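# Screw the blade cap tight onto the fan shaft

## Task

Turn the cap of the fan blade onto the fan's shaft until it is screwed tight, and make sure the fan is still upright at the end.

## Robot and tools

Robot: two arms, left_arm and right_arm, each with a two-finger parallel gripper. Calibrated bases in the scene frame: left_arm at (-0.009, +0.277, +0.025) m, quat_wxyz (+1.000, 0, 0, -0.017); right_arm at (-0.013, -0.371, +0.039) m, quat_wxyz (+1.000, 0, 0, +0.021).

Scene frame: origin level with the table top, halfway between the nominal bases. +z is up, +x points out over the table, and left_arm sits on the +y side. Arm names do not match image sides. Each gripper's fingers point along its own +z and open and close along its y. end_effector_position is the spot between the finger pads, about 1 cm behind the tips. Reported positions and quaternions are in the scene frame and may be a few cm off, more at long reach.

Command rows: every moving command uses rows of 14 numbers, each in [-1, 1]. The order is left_arm dx, dy, dz, rx, ry, rz, opening, then the same seven for right_arm. Both arms always appear, even if only one moves. dx, dy, dz, rx, ry, rz are offsets, not poses. They run along the scene axes and are measured from that arm's Hand target as it stands when the action or move begins. A scale of 1.0 equals 0.6 m or 180 degrees. rx, ry, rz form a single rotation vector, turning about the Hand target's position. Opening is absolute: +1 is fully open (0.094 m), -1 is closed. Sending 0 for all six pose numbers re-requests the current Hand target. Sending 0 for opening is a real command (half open), so repeat the present opening to leave a gripper alone.

execute_actions(actions, cameras): actions is a list of actions. Each action is a table of up to 15 rows, one row per 1/30 s step; if shorter, its last row is held for the rest of the 15 steps. Every row counts from the pose at the start of that action, not from the row before. Calling again with the same offset moves the arm further. An empty list just returns state and images. cameras picks images: omitted, null or ["all"] gives all; [] gives none.

move(target, speed, blend, opening_speed, blocking, cameras): drives each gripper in a straight line toward target. target is one 14-number row, or a list of up to 15 rows. Every row in the list is an offset from the same starting Hand targets. speed is in m/s, from 0.002 to 2.9, default 0.25; turning is capped at twice that in rad/s. Give one number, or one per target. blend (m) rounds the corners of a list. opening_speed (per second on the -1..1 scale, at least 0.2) makes the fingers change gradually; use it near its minimum on fragile parts. blocking=false returns after about 0.5 s while the move continues. Paths do not avoid obstacles or the other arm. Faster moves stray and lag more and hit harder. Keep paths away from an arm's own base.

The result ends with a move: line. done means the arm is at rest within 10 mm and 2 degrees of its target. Other endings include off_target, moving, held and fault. limits=paced means the pose was clipped; limits=held means steps were withheld. Neither done nor off_target says whether anything is being touched.

Other tools:
- wait(seconds 0 to 10) lets time pass while the arms hold their last command.
- stop() brakes a running move.
- zoom_image(camera, region [x0,y0,x1,y1], at most 504x504 px) enlarges part of the latest image. Cameras are cam_high, cam_low, cam_left_wrist and cam_right_wrist, all 672x504.
- read_manual gives only licence texts.
- finished_scene ends the scene for good.

Result lines:
- Hand target is the last commanded pose after clipping; new offsets start from it. The gripper often rests short of it, so send the missing distance as an offset.
- Each step, orientation commands are clipped to within 40 degrees of the measured orientation.
- grip_measured is the measured finger opening on the command scale. It can read up to about 2.7 mm wide when empty, and narrower than the part when squeezing.
- grip_effort_nm is gripper motor effort: negative means closing, positive opening. It is not the force at the pads.
- Joint torques follow the joint order. Joints 1 to 3 wrap at ±28 N m.
- A joint velocity list marked within noise means that arm is still.
- Tool commands shows the present gripper commands.
- MOTOR HOT appears at 75 °C. At 90 °C comes an OVER-TEMPERATURE FAULT: that arm folds up and idles for the rest of the scene. At 100 °C it goes limp. Avoid long stretched-out holding, loads and pushing toward unreachable poses.

Cautions:
- Check the gripper's real position and tilt after each move, and correct any tilt. Small commands may not move the arm, or may move it sideways.
- To end a push against an object, command the target back past the gripper.
- Never let the grippers close on or strike each other. A hard contact between the arms can fail the scene.
- Don't drop parts, release moving parts, slam, or push very hard.
- Anything falling or left off the table fails the task.
- Loose objects may be nudged briefly by outside pushes.
- The fan must remain upright with the cap tight before finishing.
- Time spent thinking also passes in the simulation.

Each tool is called after "Call:" as name(argument=value, ...), one argument or row to a line, values as JSON.

## Session

Call:
execute_actions(
  actions=[],
)

Scene clock: 0.00 s.
left_arm: end_effector_position=(+0.3653, +0.3088, +0.1299) grip_measured=+1.000 grip_effort_nm=n/a end_effector_quat_wxyz=(+0.627, -0.088, +0.773, +0.039) | right_arm: end_effector_position=(+0.3644, -0.3219, +0.1361) grip_measured=+1.000 grip_effort_nm=n/a end_effector_quat_wxyz=(+0.612, -0.098, +0.784, +0.024)
Joint positions: left_arm=[0.048 1.547 0.243 1.09 -0.157 -0.086 0.094] | right_arm=[0.061 1.566 0.27 1.043 -0.06 -0.1 0.094]
Joint velocities: within noise
Joint torques (N m): no reading
Motor temperatures (°C): left_arm=[21 21 20 21 22 20 20] | right_arm=[21 20 22 21 18 21 21]
Heat: left arm: 22 °C; right arm: 22 °C.
Hand target: left_arm +0.3675, +0.3089, +0.1359; +0.634, -0.088, +0.767, +0.038 | right_arm +0.3669, -0.3216, +0.1424; +0.620, -0.098, +0.778, +0.025
Tool commands: left_gripper/opening=+1.0 right_gripper/opening=+1.0

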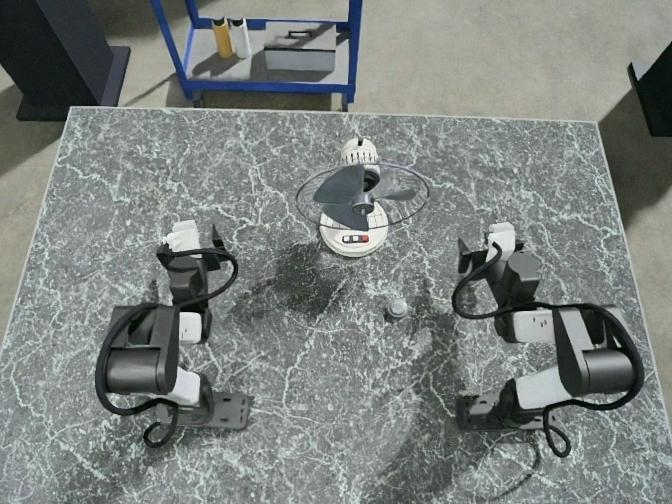

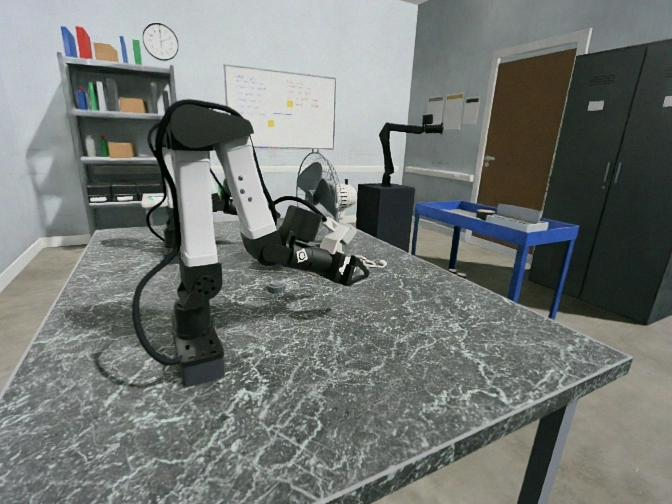

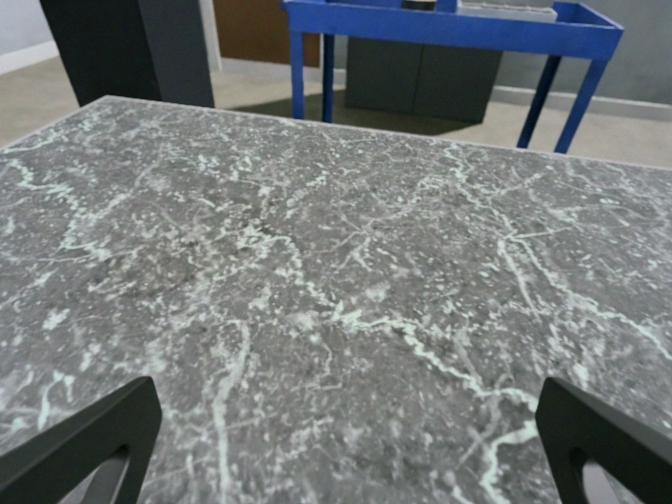

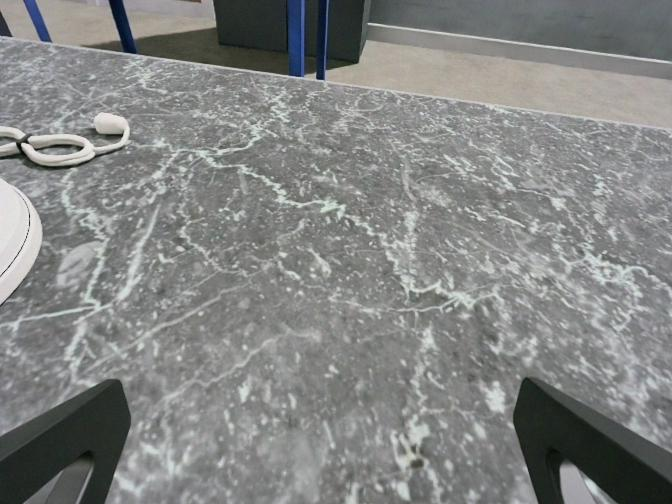

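Call:
zoom_image(
  camera="cam_high",
  region=[270, 120, 450, 330],
)

Call:
zoom_image(
  camera="cam_low",
  region=[250, 130, 400, 300],
)

Scaled by 2.400 from the camera's 672x504 image, which has a finer 960x720 frame.

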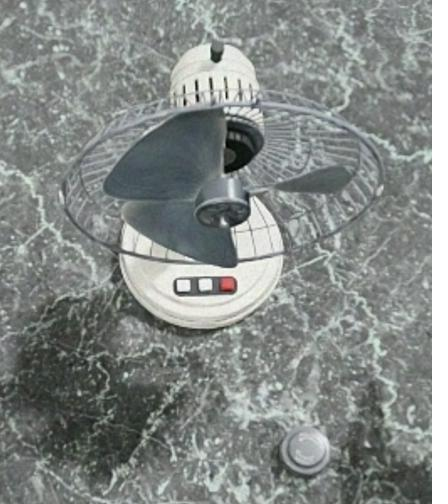

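Scaled by 2.965 from the camera's 672x504 image, which has a finer 960x720 frame.

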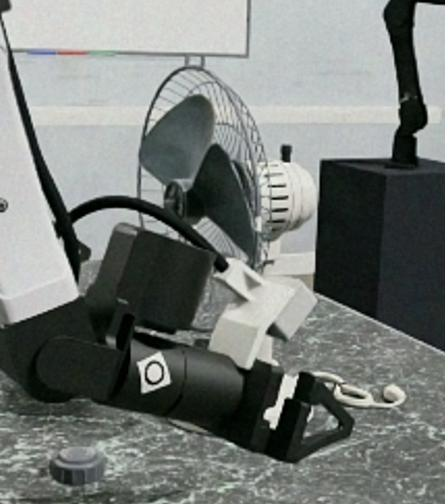

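Call:
zoom_image(
  camera="cam_high",
  region=[380, 290, 415, 326],
)

Call:
zoom_image(
  camera="cam_high",
  region=[325, 170, 405, 230],
)

Call:
zoom_image(
  camera="cam_low",
  region=[260, 272, 296, 300],
)

Scaled by 14.000 from the camera's 672x504 image, which has a finer 960x720 frame.

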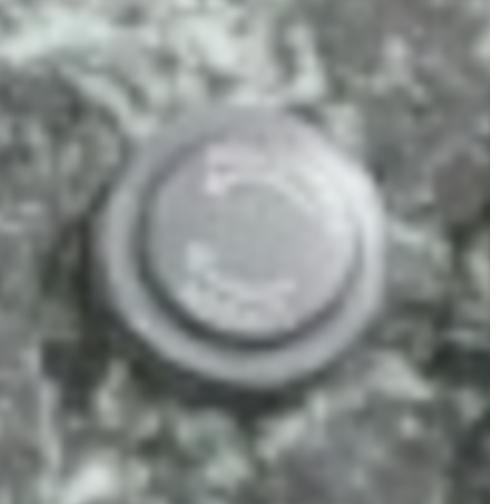

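Scaled by 6.300 from the camera's 672x504 image, which has a finer 960x720 frame.

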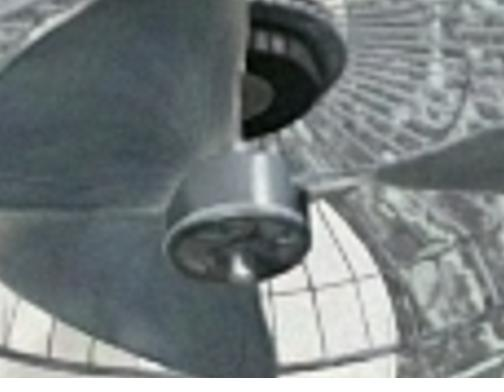

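Scaled by 14.000 from the camera's 672x504 image, which has a finer 960x720 frame.

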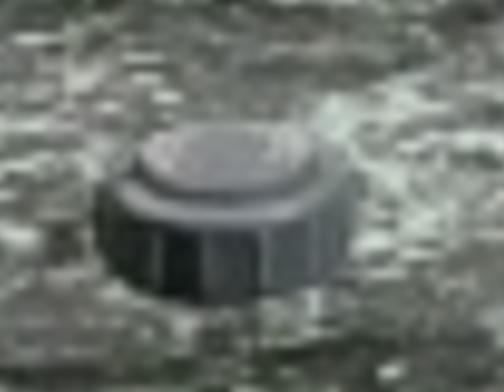

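Call:
move(
  target=[0,0,0,0,0,0,1, -0.2348,0.2760,0.046,0.1530,0.4159,-0.2773,1],
  speed=0.25,
)

Scene clock: 6.70 s.
left_arm: end_effector_position=(+0.3653, +0.3088, +0.1299) grip_measured=+1.000 grip_effort_nm=-0.022 end_effector_quat_wxyz=(+0.627, -0.088, +0.773, +0.039) | right_arm: end_effector_position=(+0.2283, -0.1589, +0.1668) grip_measured=+1.000 grip_effort_nm=0.007 end_effector_quat_wxyz=(+0.006, +0.380, +0.925, +0.005)
Joint positions: left_arm=[0.048 1.547 0.243 1.09 -0.157 -0.086 0.094] | right_arm=[0.683 1.746 1.505 -1.316 0.007 1.505 0.094]
Joint velocities: within noise
Joint torques (N m): left_arm=[-0.12 -5.64 6.38 2.21 -0.1 -0.08] | right_arm=[0.44 -5.9 7.42 -0.04 -0.1 0.19]
Motor temperatures (°C): left_arm=[21 22 21 24 22 20 20] | right_arm=[21 20 23 23 18 21 21]
Heat: left arm: 24 °C; right arm: 23 °C.
Hand target: left_arm +0.3675, +0.3089, +0.1359; +0.634, -0.088, +0.767, +0.038 | right_arm +0.2260, -0.1561, +0.1699; -0.001, +0.383, +0.924, +0.000
Off the commanded pose: left_arm 0.006 m, 1 deg | right_arm 0.005 m, 1 deg.
move: done

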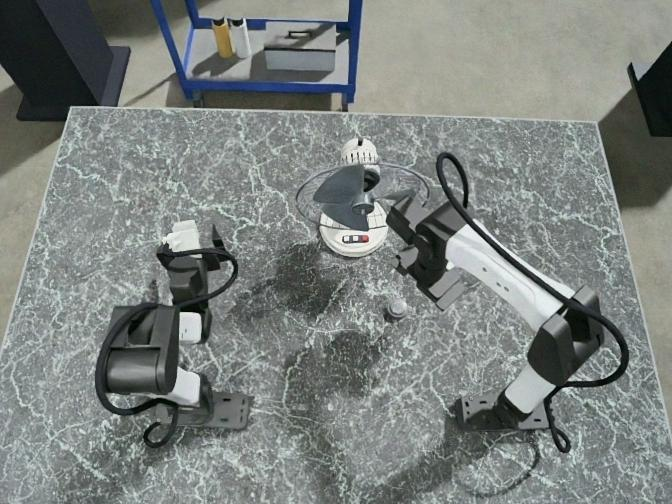

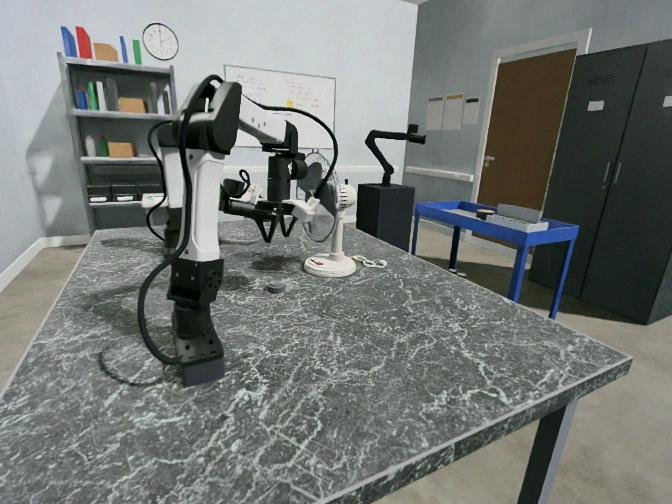

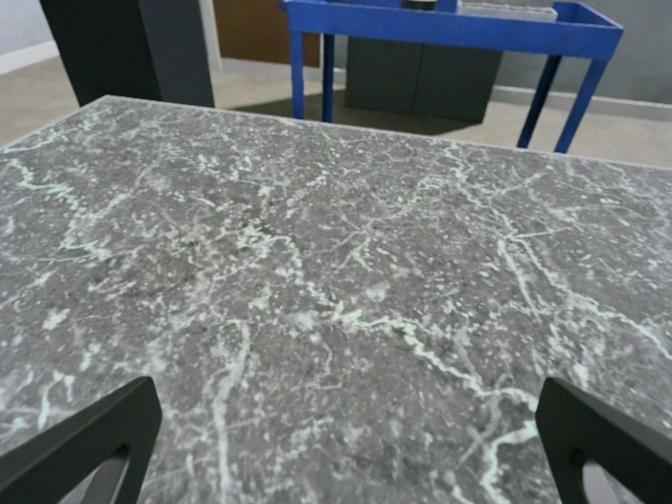

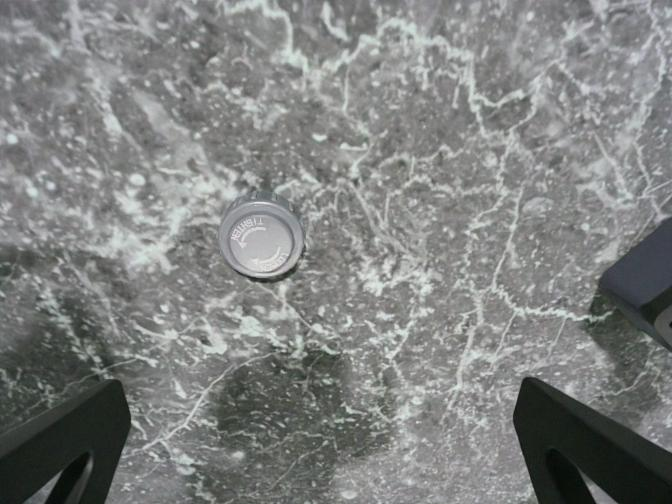

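Call:
zoom_image(
  camera="cam_right_wrist",
  region=[200, 180, 320, 290],
)

Call:
zoom_image(
  camera="cam_low",
  region=[280, 140, 400, 300],
)

Scaled by 4.200 from the camera's 672x504 image, which has a finer 960x720 frame.

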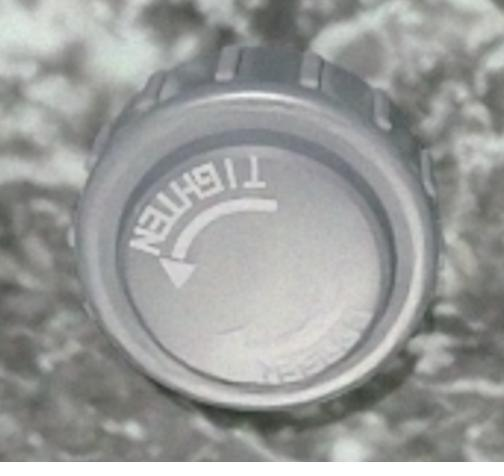

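Scaled by 3.150 from the camera's 672x504 image, which has a finer 960x720 frame.

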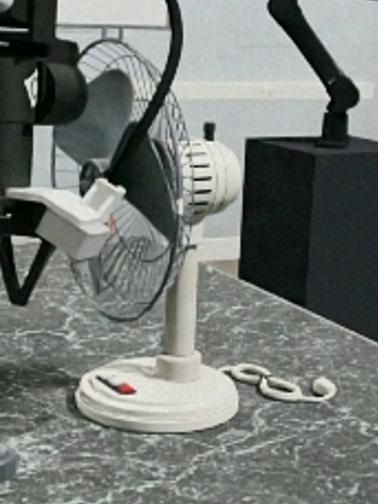

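Call:
move(
  target=[0,0,0,0,0,0,1, 0.0367,0.0635,-0.1750,0,0,0,1],
  speed=0.2,
)

Scene clock: 10.13 s.
left_arm: end_effector_position=(+0.3653, +0.3088, +0.1299) grip_measured=+1.000 grip_effort_nm=-0.017 end_effector_quat_wxyz=(+0.627, -0.088, +0.773, +0.039) | right_arm: end_effector_position=(+0.2533, -0.1180, +0.0693) grip_measured=+1.000 grip_effort_nm=0.007 end_effector_quat_wxyz=(+0.006, +0.381, +0.925, +0.007)
Joint positions: left_arm=[0.048 1.547 0.243 1.09 -0.157 -0.086 0.094] | right_arm=[0.721 1.977 1.413 -0.989 0.005 1.544 0.094]
Joint velocities: within noise
Joint torques (N m): left_arm=[-0.2 -5.65 6.22 2.25 -0.08 -0.07] | right_arm=[0.4 -8.13 4.38 0.2 -0.18 0.21]
Motor temperatures (°C): left_arm=[21 22 22 25 22 20 20] | right_arm=[21 20 23 23 18 21 21]
Heat: left arm: 25 °C; right arm: 23 °C.
Hand target: left_arm +0.3675, +0.3089, +0.1359; +0.634, -0.088, +0.767, +0.038 | right_arm +0.2481, -0.1179, +0.0649; -0.001, +0.383, +0.924, +0.000
Off the commanded pose: left_arm 0.006 m, 1 deg | right_arm 0.007 m, 1 deg.
move: done

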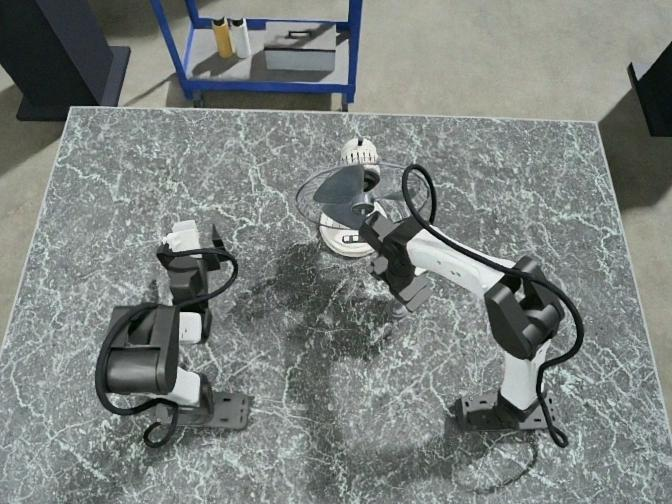

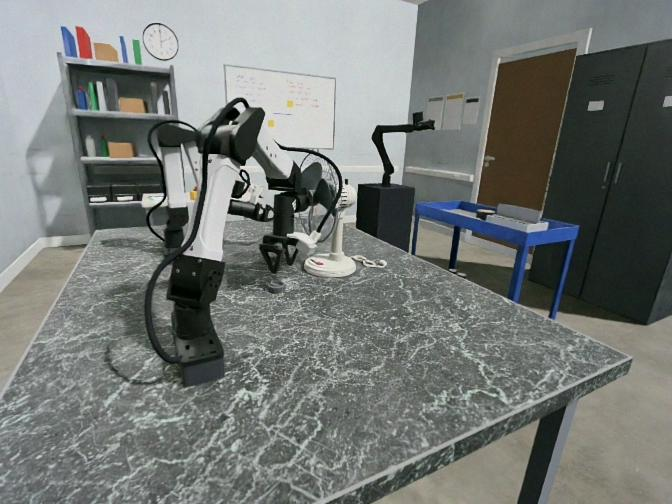

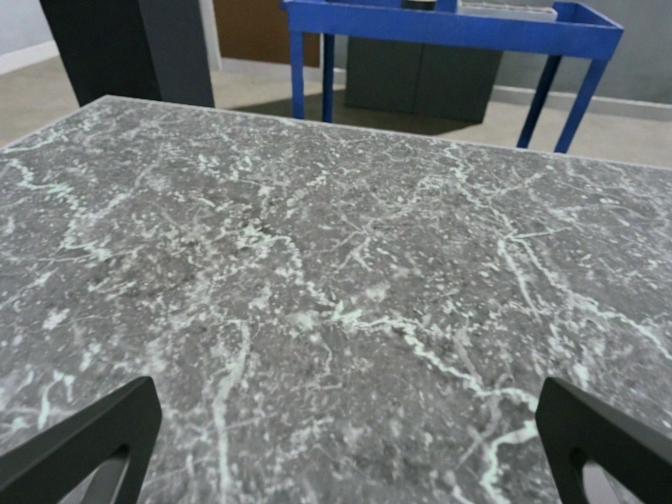

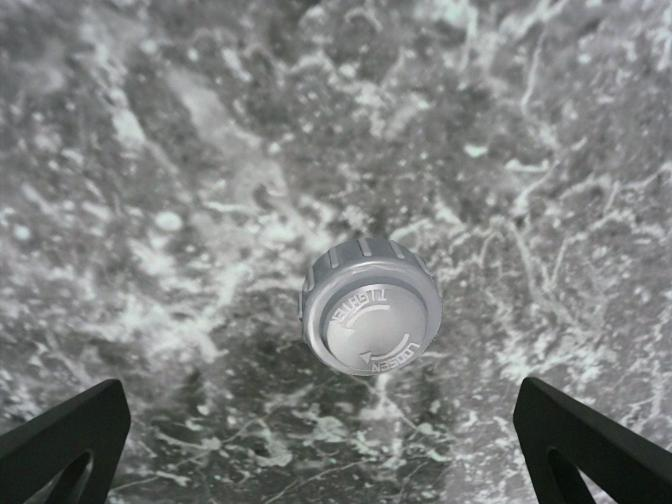

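Call:
move(
  target=[0,0,0,0,0,0,1, -0.0183,-0.0067,-0.065,0,0,0,1],
  speed=0.1,
)

Call:
zoom_image(
  camera="cam_low",
  region=[240, 230, 320, 310],
)

Scene clock: 11.57 s.
left_arm: end_effector_position=(+0.3653, +0.3088, +0.1299) grip_measured=+1.000 grip_effort_nm=-0.027 end_effector_quat_wxyz=(+0.627, -0.088, +0.773, +0.039) | right_arm: end_effector_position=(+0.2440, -0.1206, +0.0323) grip_measured=+1.000 grip_effort_nm=0.007 end_effector_quat_wxyz=(+0.007, +0.381, +0.924, +0.011)
Joint positions: left_arm=[0.048 1.547 0.243 1.09 -0.157 -0.086 0.094] | right_arm=[0.733 1.995 1.28 -0.831 0.005 1.557 0.094]
Joint velocities: within noise
Joint torques (N m): left_arm=[-0.21 -5.53 6.38 2.23 -0.07 -0.11] | right_arm=[0.49 -7.5 3.9 0.22 -0.16 0.21]
Motor temperatures (°C): left_arm=[21 22 22 26 22 20 20] | right_arm=[21 20 23 23 18 21 21]
Heat: left arm: 26 °C; right arm: 23 °C.
Hand target: left_arm +0.3675, +0.3089, +0.1359; +0.634, -0.088, +0.767, +0.038 | right_arm +0.2372, -0.1219, +0.0260; -0.001, +0.383, +0.924, +0.000
Off the commanded pose: left_arm 0.006 m, 1 deg | right_arm 0.010 m, 2 deg.
move: done

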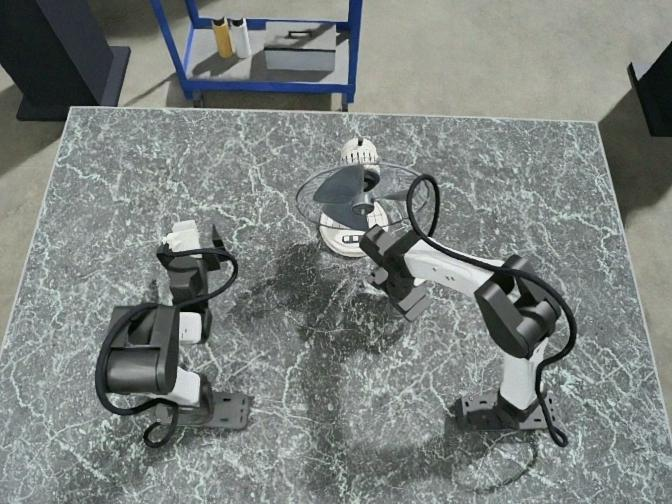

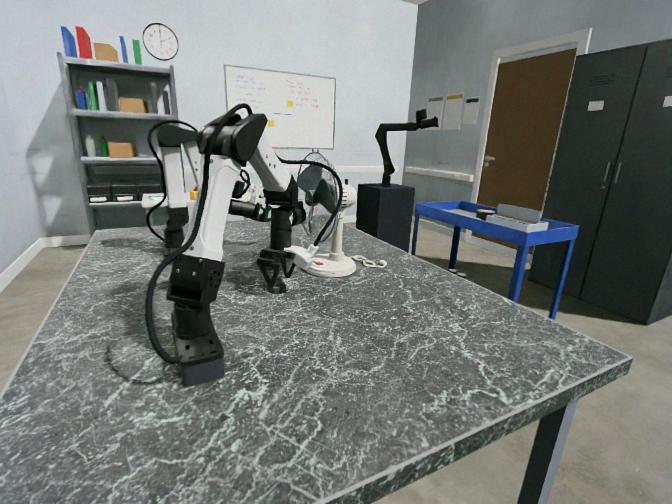

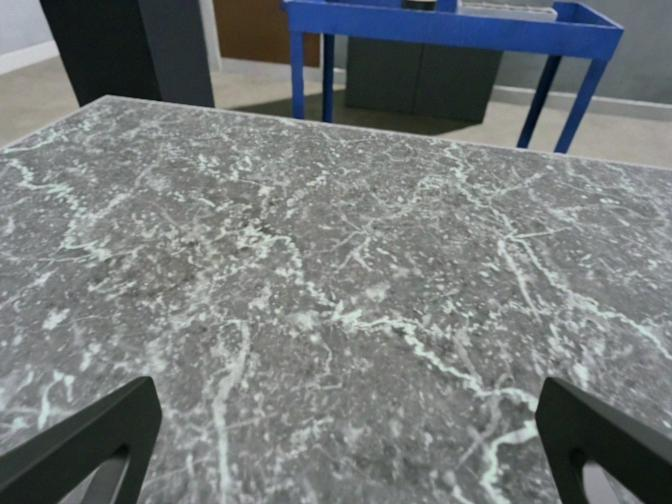

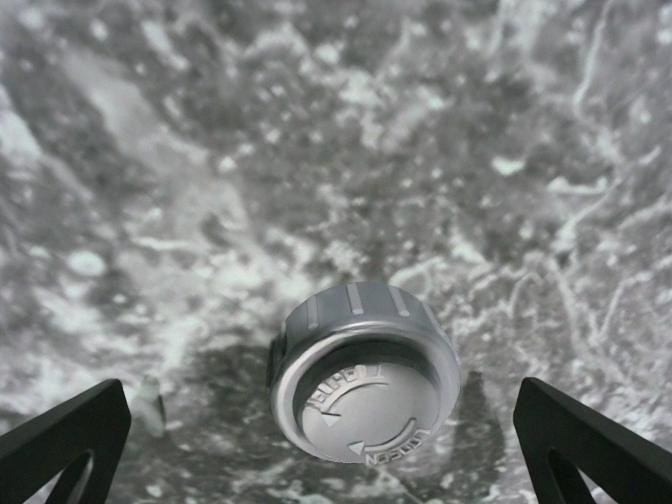

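Scaled by 6.300 from the camera's 672x504 image, which has a finer 960x720 frame.

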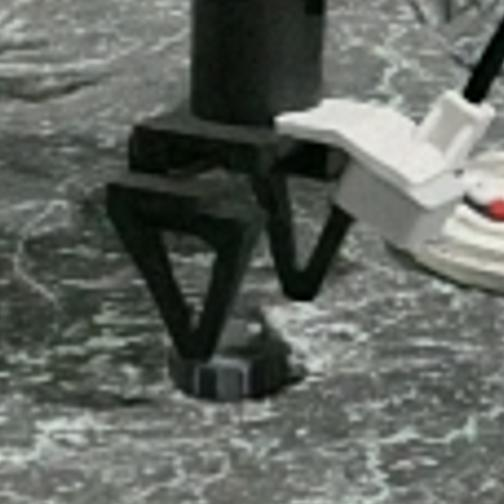

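Call:
move(
  target=[0,0,0,0,0,0,1, -0.0177,-0.006,-0.025,0,0,0,1],
  speed=0.1,
  cameras=["cam_right_wrist","cam_low"],
)

Call:
zoom_image(
  camera="cam_low",
  region=[240, 230, 320, 310],
)

Scene clock: 13.00 s.
left_arm: end_effector_position=(+0.3653, +0.3088, +0.1299) grip_measured=+1.000 grip_effort_nm=-0.027 end_effector_quat_wxyz=(+0.627, -0.088, +0.773, +0.039) | right_arm: end_effector_position=(+0.2336, -0.1236, +0.0164) grip_measured=+1.000 grip_effort_nm=0.007 end_effector_quat_wxyz=(+0.007, +0.382, +0.924, +0.010)
Joint positions: left_arm=[0.048 1.547 0.243 1.09 -0.157 -0.086 0.094] | right_arm=[0.748 1.995 1.207 -0.76 0.005 1.573 0.094]
Joint velocities: within noise
Joint torques (N m): left_arm=[-0.25 -5.74 6.35 2.24 -0.06 -0.08] | right_arm=[0.44 -7.57 3.51 0.2 -0.13 0.18]
Motor temperatures (°C): left_arm=[21 22 22 27 22 20 20] | right_arm=[21 21 23 23 18 21 21]
Heat: left arm: 27 °C; right arm: 23 °C.
Hand target: left_arm +0.3675, +0.3089, +0.1359; +0.634, -0.088, +0.767, +0.038 | right_arm +0.2265, -0.1255, +0.0110; -0.001, +0.383, +0.924, +0.000
Off the commanded pose: left_arm 0.006 m, 1 deg | right_arm 0.009 m, 1 deg.
move: done
Images, in order (width x height): cam_low 672x504, cam_right_wrist 672x504.

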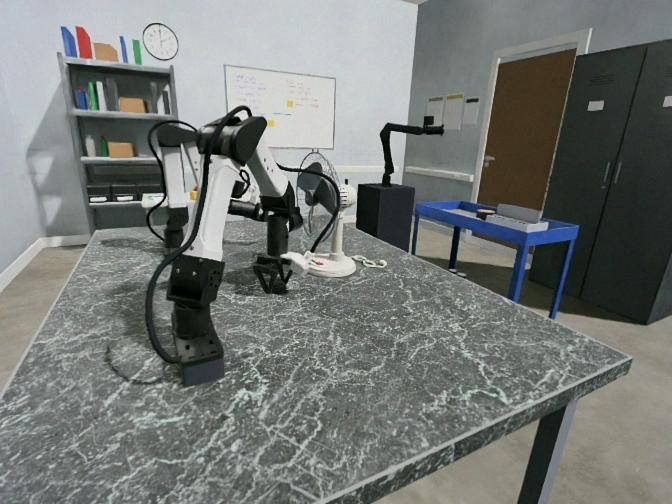

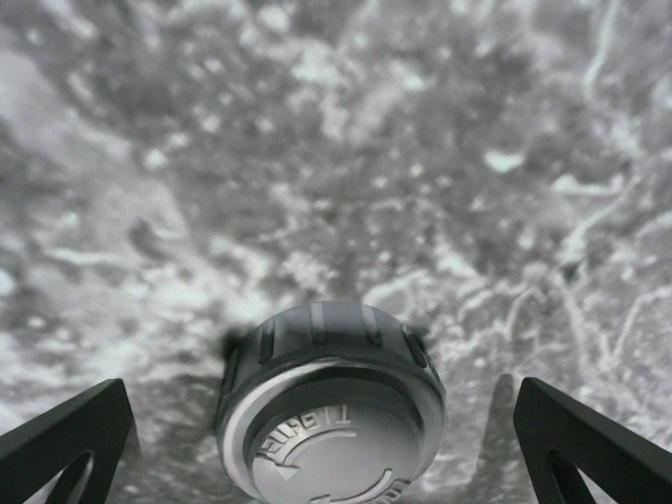

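Scaled by 6.300 from the camera's 672x504 image, which has a finer 960x720 frame.

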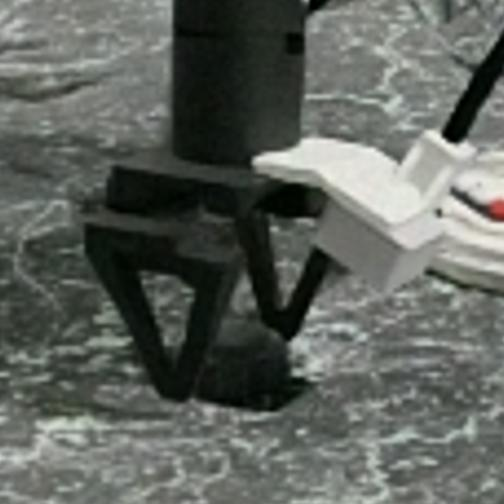

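Call:
move(
  target=[0,0,0,0,0,0,1, 0,0,-0.0033,0,0,0,0.0],
  speed=0.1,
  opening_speed=1.0,
  cameras=["cam_right_wrist","cam_low"],
)

Scene clock: 14.70 s.
left_arm: end_effector_position=(+0.3653, +0.3088, +0.1299) grip_measured=+1.000 grip_effort_nm=-0.022 end_effector_quat_wxyz=(+0.627, -0.088, +0.773, +0.039) | right_arm: end_effector_position=(+0.2349, -0.1223, +0.0164) grip_measured=+0.026 grip_effort_nm=-0.965 end_effector_quat_wxyz=(+0.008, +0.382, +0.924, +0.013)
Joint positions: left_arm=[0.048 1.547 0.243 1.09 -0.157 -0.086 0.094] | right_arm=[0.748 1.995 1.207 -0.753 0.005 1.573 0.048]
Joint velocities: within noise
Joint torques (N m): left_arm=[-0.31 -5.65 6.37 2.27 -0.04 -0.06] | right_arm=[0.51 -7.35 3.33 0.24 -0.13 0.14]
Motor temperatures (°C): left_arm=[21 23 22 27 22 20 20] | right_arm=[21 21 23 22 18 21 21]
Heat: left arm: 27 °C; right arm: 23 °C.
Hand target: left_arm +0.3675, +0.3089, +0.1359; +0.634, -0.088, +0.767, +0.038 | right_arm +0.2266, -0.1255, +0.0090; -0.001, +0.383, +0.924, +0.000
Off the commanded pose: left_arm 0.006 m, 1 deg | right_arm 0.012 m, 2 deg.
move: off_target (right_arm)
Images, in order (width x height): cam_low 672x504, cam_right_wrist 672x504.

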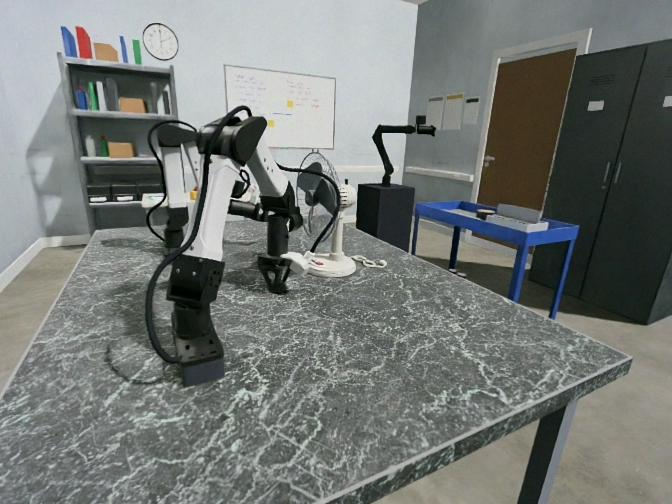

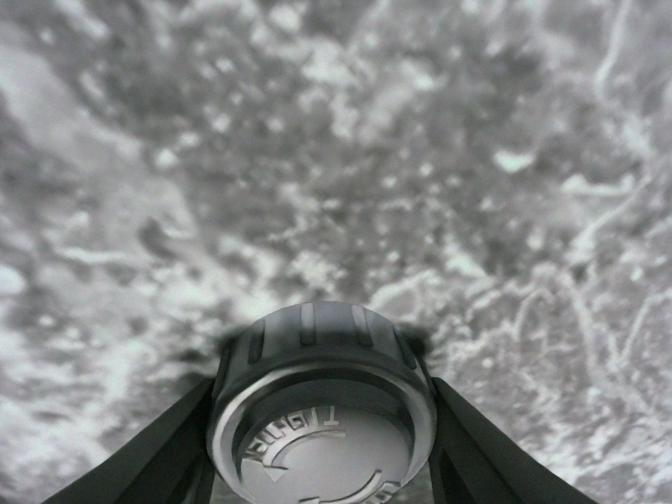

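Call:
move(
  target=[
    [0,0,0,0,0,0,1, 0,0,0.06,0,0,0,-0.1],
    [0,0,0,0,0,0,1, -0.0193,-0.2325,0.05,0,0,0,-0.1],
  ],
  speed=0.15,
  blend=0.02,
  cameras=["cam_right_wrist","cam_low"],
)

Call:
zoom_image(
  camera="cam_low",
  region=[200, 200, 360, 340],
)

Scene clock: 17.17 s.
left_arm: end_effector_position=(+0.3653, +0.3088, +0.1299) grip_measured=+1.000 grip_effort_nm=-0.027 end_effector_quat_wxyz=(+0.627, -0.088, +0.773, +0.039) | right_arm: end_effector_position=(+0.2163, -0.2638, +0.0348) grip_measured=+0.023 grip_effort_nm=-1.023 end_effector_quat_wxyz=(-0.004, +0.384, +0.923, -0.006)
Joint positions: left_arm=[0.048 1.547 0.243 1.09 -0.157 -0.086 0.094] | right_arm=[0.398 1.662 0.856 -0.78 0.003 1.228 0.048]
Joint velocities: within noise
Joint torques (N m): left_arm=[-0.2 -5.63 6.37 2.25 -0.05 -0.08] | right_arm=[-0.5 -7.98 3.55 0.2 -0.11 -0.01]
Motor temperatures (°C): left_arm=[21 23 23 28 22 20 20] | right_arm=[21 22 24 22 18 21 21]
Heat: left arm: 28 °C; right arm: 24 °C.
Hand target: left_arm +0.3675, +0.3089, +0.1359; +0.634, -0.088, +0.767, +0.038 | right_arm +0.2150, -0.2650, +0.0390; -0.001, +0.383, +0.924, +0.000
Off the commanded pose: left_arm 0.006 m, 1 deg | right_arm 0.005 m, 1 deg.
move: done; blend cut to 0.0179 m at target 1
Images, in order (width x height): cam_low 672x504, cam_right_wrist 672x504.

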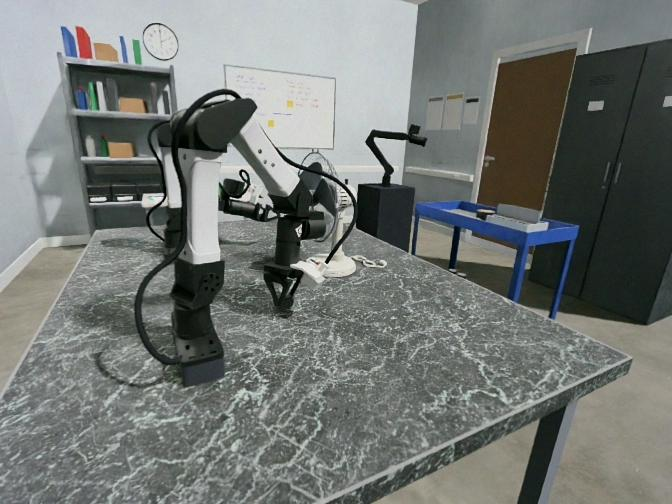

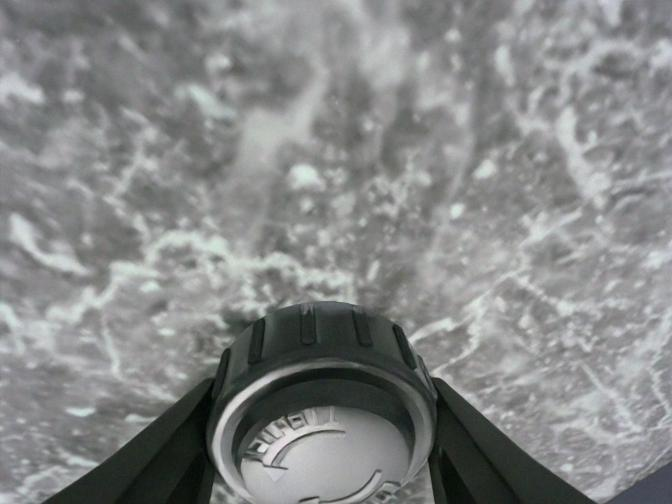

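Scaled by 3.150 from the camera's 672x504 image, which has a finer 960x720 frame.

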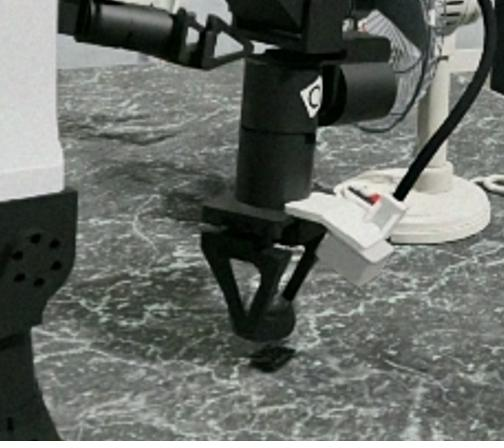

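Call:
move(
  target=[0,0,0,0,0,0,1, 0,0,-0.03,0,0,0,-0.1],
  speed=0.08,
  cameras=["cam_right_wrist","cam_low"],
)

Call:
zoom_image(
  camera="cam_low",
  region=[240, 260, 320, 340],
)

Scene clock: 18.33 s.
left_arm: end_effector_position=(+0.3653, +0.3088, +0.1299) grip_measured=+1.000 grip_effort_nm=-0.022 end_effector_quat_wxyz=(+0.627, -0.088, +0.773, +0.039) | right_arm: end_effector_position=(+0.2205, -0.2618, +0.0268) grip_measured=+0.023 grip_effort_nm=-1.023 end_effector_quat_wxyz=(+0.010, +0.384, +0.923, +0.009)
Joint positions: left_arm=[0.048 1.547 0.243 1.09 -0.157 -0.086 0.094] | right_arm=[0.398 1.662 0.818 -0.701 0.003 1.227 0.048]
Joint velocities: within noise
Joint torques (N m): left_arm=[-0.28 -5.55 6.34 2.22 -0.03 -0.1] | right_arm=[-0.68 -4.29 3.6 0.31 -0.11 0]
Motor temperatures (°C): left_arm=[21 23 23 28 22 20 20] | right_arm=[21 22 24 22 18 21 21]
Heat: left arm: 28 °C; right arm: 24 °C.
Hand target: left_arm +0.3675, +0.3089, +0.1359; +0.634, -0.088, +0.767, +0.038 | right_arm +0.2150, -0.2650, +0.0210; -0.001, +0.383, +0.924, +0.000
Off the commanded pose: left_arm 0.006 m, 1 deg | right_arm 0.009 m, 2 deg.
move: done
Images, in order (width x height): cam_low 672x504, cam_right_wrist 672x504.

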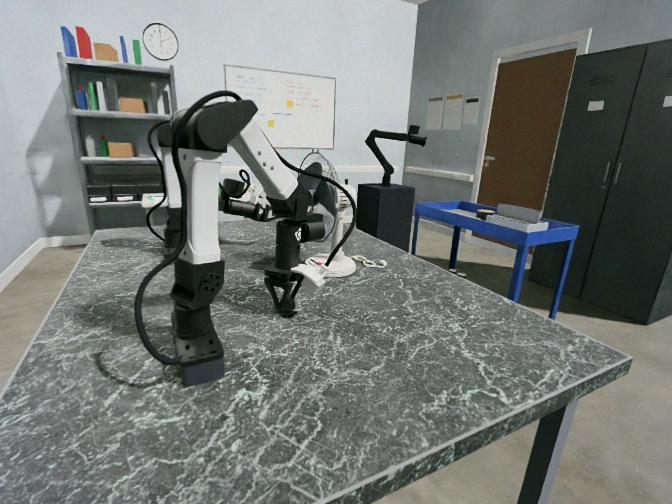

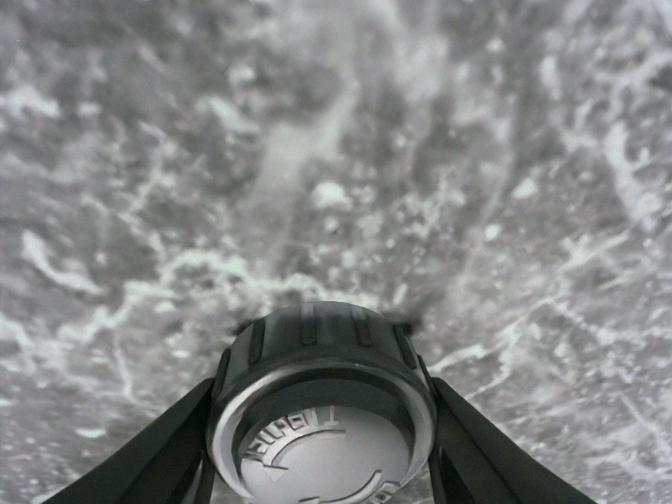

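Scaled by 6.300 from the camera's 672x504 image, which has a finer 960x720 frame.

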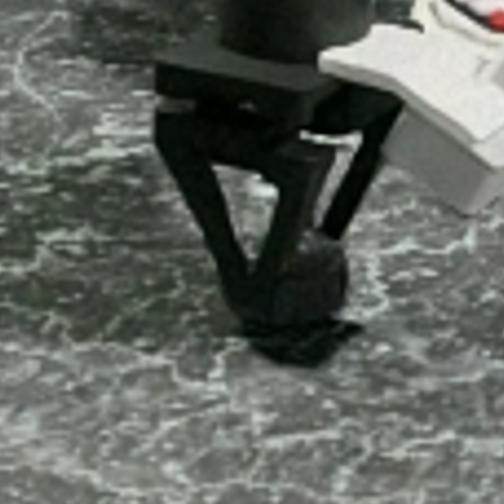

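Call:
move(
  target=[0,0,0,0,0,0,1, -0.006,-0.003,-0.0167,0,0,0,-0.1],
  speed=0.05,
  cameras=["cam_right_wrist","cam_low"],
)

Call:
zoom_image(
  camera="cam_low",
  region=[240, 260, 320, 340],
)

Scene clock: 19.47 s.
left_arm: end_effector_position=(+0.3653, +0.3088, +0.1299) grip_measured=+1.000 grip_effort_nm=-0.022 end_effector_quat_wxyz=(+0.627, -0.088, +0.773, +0.039) | right_arm: end_effector_position=(+0.2166, -0.2636, +0.0158) grip_measured=+0.023 grip_effort_nm=-1.033 end_effector_quat_wxyz=(+0.009, +0.384, +0.923, +0.008)
Joint positions: left_arm=[0.048 1.547 0.243 1.09 -0.157 -0.086 0.094] | right_arm=[0.398 1.678 0.782 -0.652 0.003 1.227 0.048]
Joint velocities: within noise
Joint torques (N m): left_arm=[-0.18 -5.55 6.31 2.26 -0.01 -0.12] | right_arm=[-0.72 -4.42 3.32 0.28 -0.15 -0.01]
Motor temperatures (°C): left_arm=[21 23 23 28 22 20 20] | right_arm=[21 22 24 22 18 21 21]
Heat: left arm: 28 °C; right arm: 24 °C.
Hand target: left_arm +0.3675, +0.3089, +0.1359; +0.634, -0.088, +0.767, +0.038 | right_arm +0.2114, -0.2668, +0.0110; -0.001, +0.383, +0.924, +0.000
Off the commanded pose: left_arm 0.006 m, 1 deg | right_arm 0.008 m, 1 deg.
move: done
Images, in order (width x height): cam_low 672x504, cam_right_wrist 672x504.

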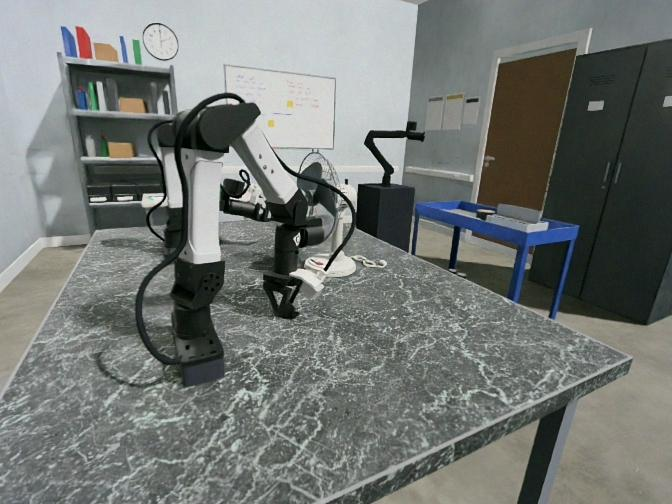

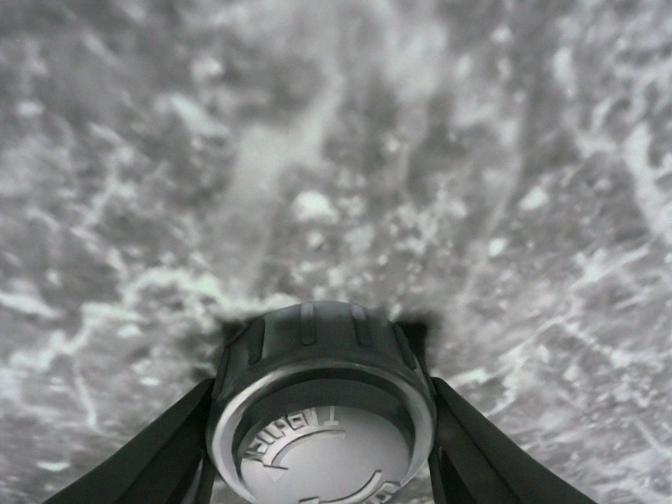

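Scaled by 6.300 from the camera's 672x504 image, which has a finer 960x720 frame.

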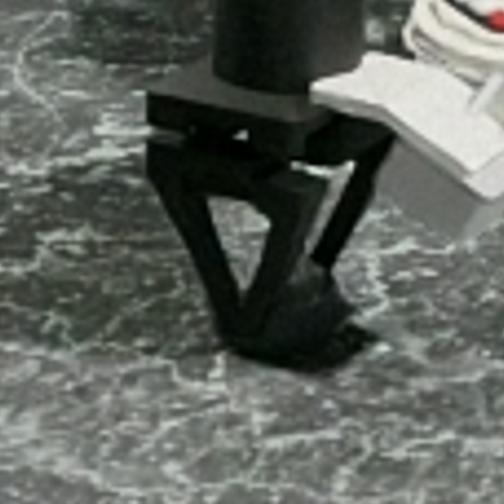

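Call:
move(
  target=[
    [0,0,0,0,0,0,1, 0,0,0,0,0,0,0.4],
    [0,0,0,0,0,0,1, 0,0,0,0,0,0.5,0.4],
  ],
  speed=0.5,
  cameras=["cam_right_wrist","cam_low"],
)

Scene clock: 22.97 s.
left_arm: end_effector_position=(+0.3653, +0.3088, +0.1299) grip_measured=+1.000 grip_effort_nm=-0.022 end_effector_quat_wxyz=(+0.627, -0.088, +0.773, +0.039) | right_arm: end_effector_position=(+0.2167, -0.2636, +0.0158) grip_measured=+0.398 grip_effort_nm=0.100 end_effector_quat_wxyz=(+0.012, -0.380, +0.925, -0.001)
Joint positions: left_arm=[0.048 1.547 0.243 1.09 -0.157 -0.086 0.094] | right_arm=[0.398 1.678 0.782 -0.652 0.003 -0.34 0.066]
Joint velocities: within noise
Joint torques (N m): left_arm=[-0.13 -5.63 6.37 2.25 -0.02 -0.09] | right_arm=[-0.51 -4.36 3.29 0.37 -0.16 -0.07]
Motor temperatures (°C): left_arm=[21 23 23 29 22 20 20] | right_arm=[21 22 23 22 18 21 21]
Heat: left arm: 29 °C; right arm: 23 °C.
Hand target: left_arm +0.3675, +0.3089, +0.1359; +0.634, -0.088, +0.767, +0.038 | right_arm +0.2113, -0.2668, +0.0110; +0.000, -0.383, +0.924, +0.000
Off the commanded pose: left_arm 0.006 m, 1 deg | right_arm 0.008 m, 1 deg.
move: done
Images, in order (width x height): cam_low 672x504, cam_right_wrist 672x504.

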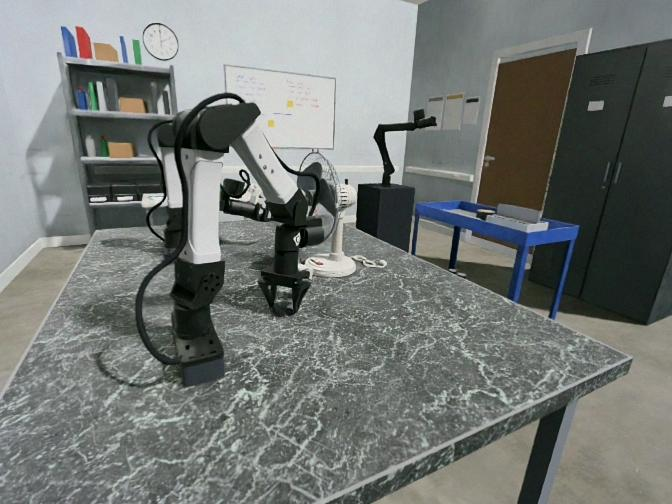

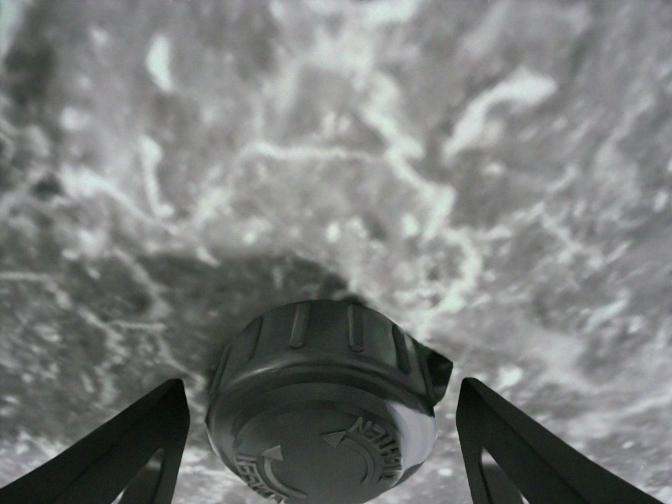

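Call:
move(
  target=[
    [0,0,0,0,0,0,1, 0,0,0,0,0,0,-0.1],
    [0,0,0,0,0,0,1, 0,0,0.1,0,0,0,-0.1],
  ],
  speed=0.1,
  opening_speed=1.0,
  cameras=["cam_right_wrist","cam_low"],
)

Scene clock: 25.60 s.
left_arm: end_effector_position=(+0.3653, +0.3088, +0.1299) grip_measured=+1.000 grip_effort_nm=-0.022 end_effector_quat_wxyz=(+0.627, -0.088, +0.773, +0.039) | right_arm: end_effector_position=(+0.2076, -0.2679, +0.0601) grip_measured=+0.016 grip_effort_nm=-1.023 end_effector_quat_wxyz=(-0.010, -0.381, +0.925, -0.002)
Joint positions: left_arm=[0.048 1.547 0.243 1.09 -0.157 -0.086 0.094] | right_arm=[0.398 1.579 0.884 -0.895 0.003 -0.342 0.048]
Joint velocities: within noise
Joint torques (N m): left_arm=[-0.24 -5.7 6.48 2.25 -0.03 -0.07] | right_arm=[-0.55 -7.24 6.52 -0.05 -0.12 -0.06]
Motor temperatures (°C): left_arm=[21 23 23 30 22 20 20] | right_arm=[21 22 24 22 18 21 21]
Heat: left arm: 30 °C; right arm: 24 °C.
Hand target: left_arm +0.3675, +0.3089, +0.1359; +0.634, -0.088, +0.767, +0.038 | right_arm +0.2113, -0.2669, +0.0709; -0.001, -0.383, +0.924, +0.000
Off the commanded pose: left_arm 0.006 m, 1 deg | right_arm 0.012 m, 1 deg.
move: off_target (right_arm)
Images, in order (width x height): cam_low 672x504, cam_right_wrist 672x504.

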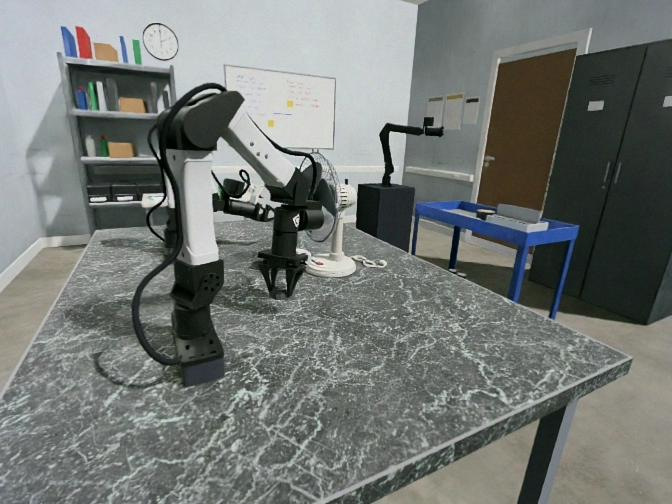

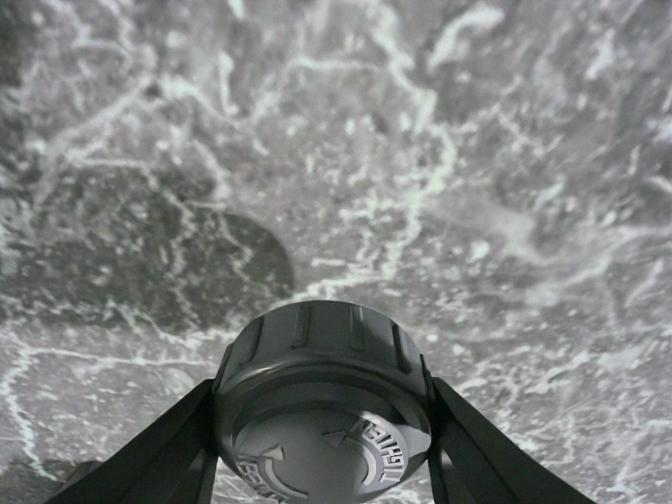

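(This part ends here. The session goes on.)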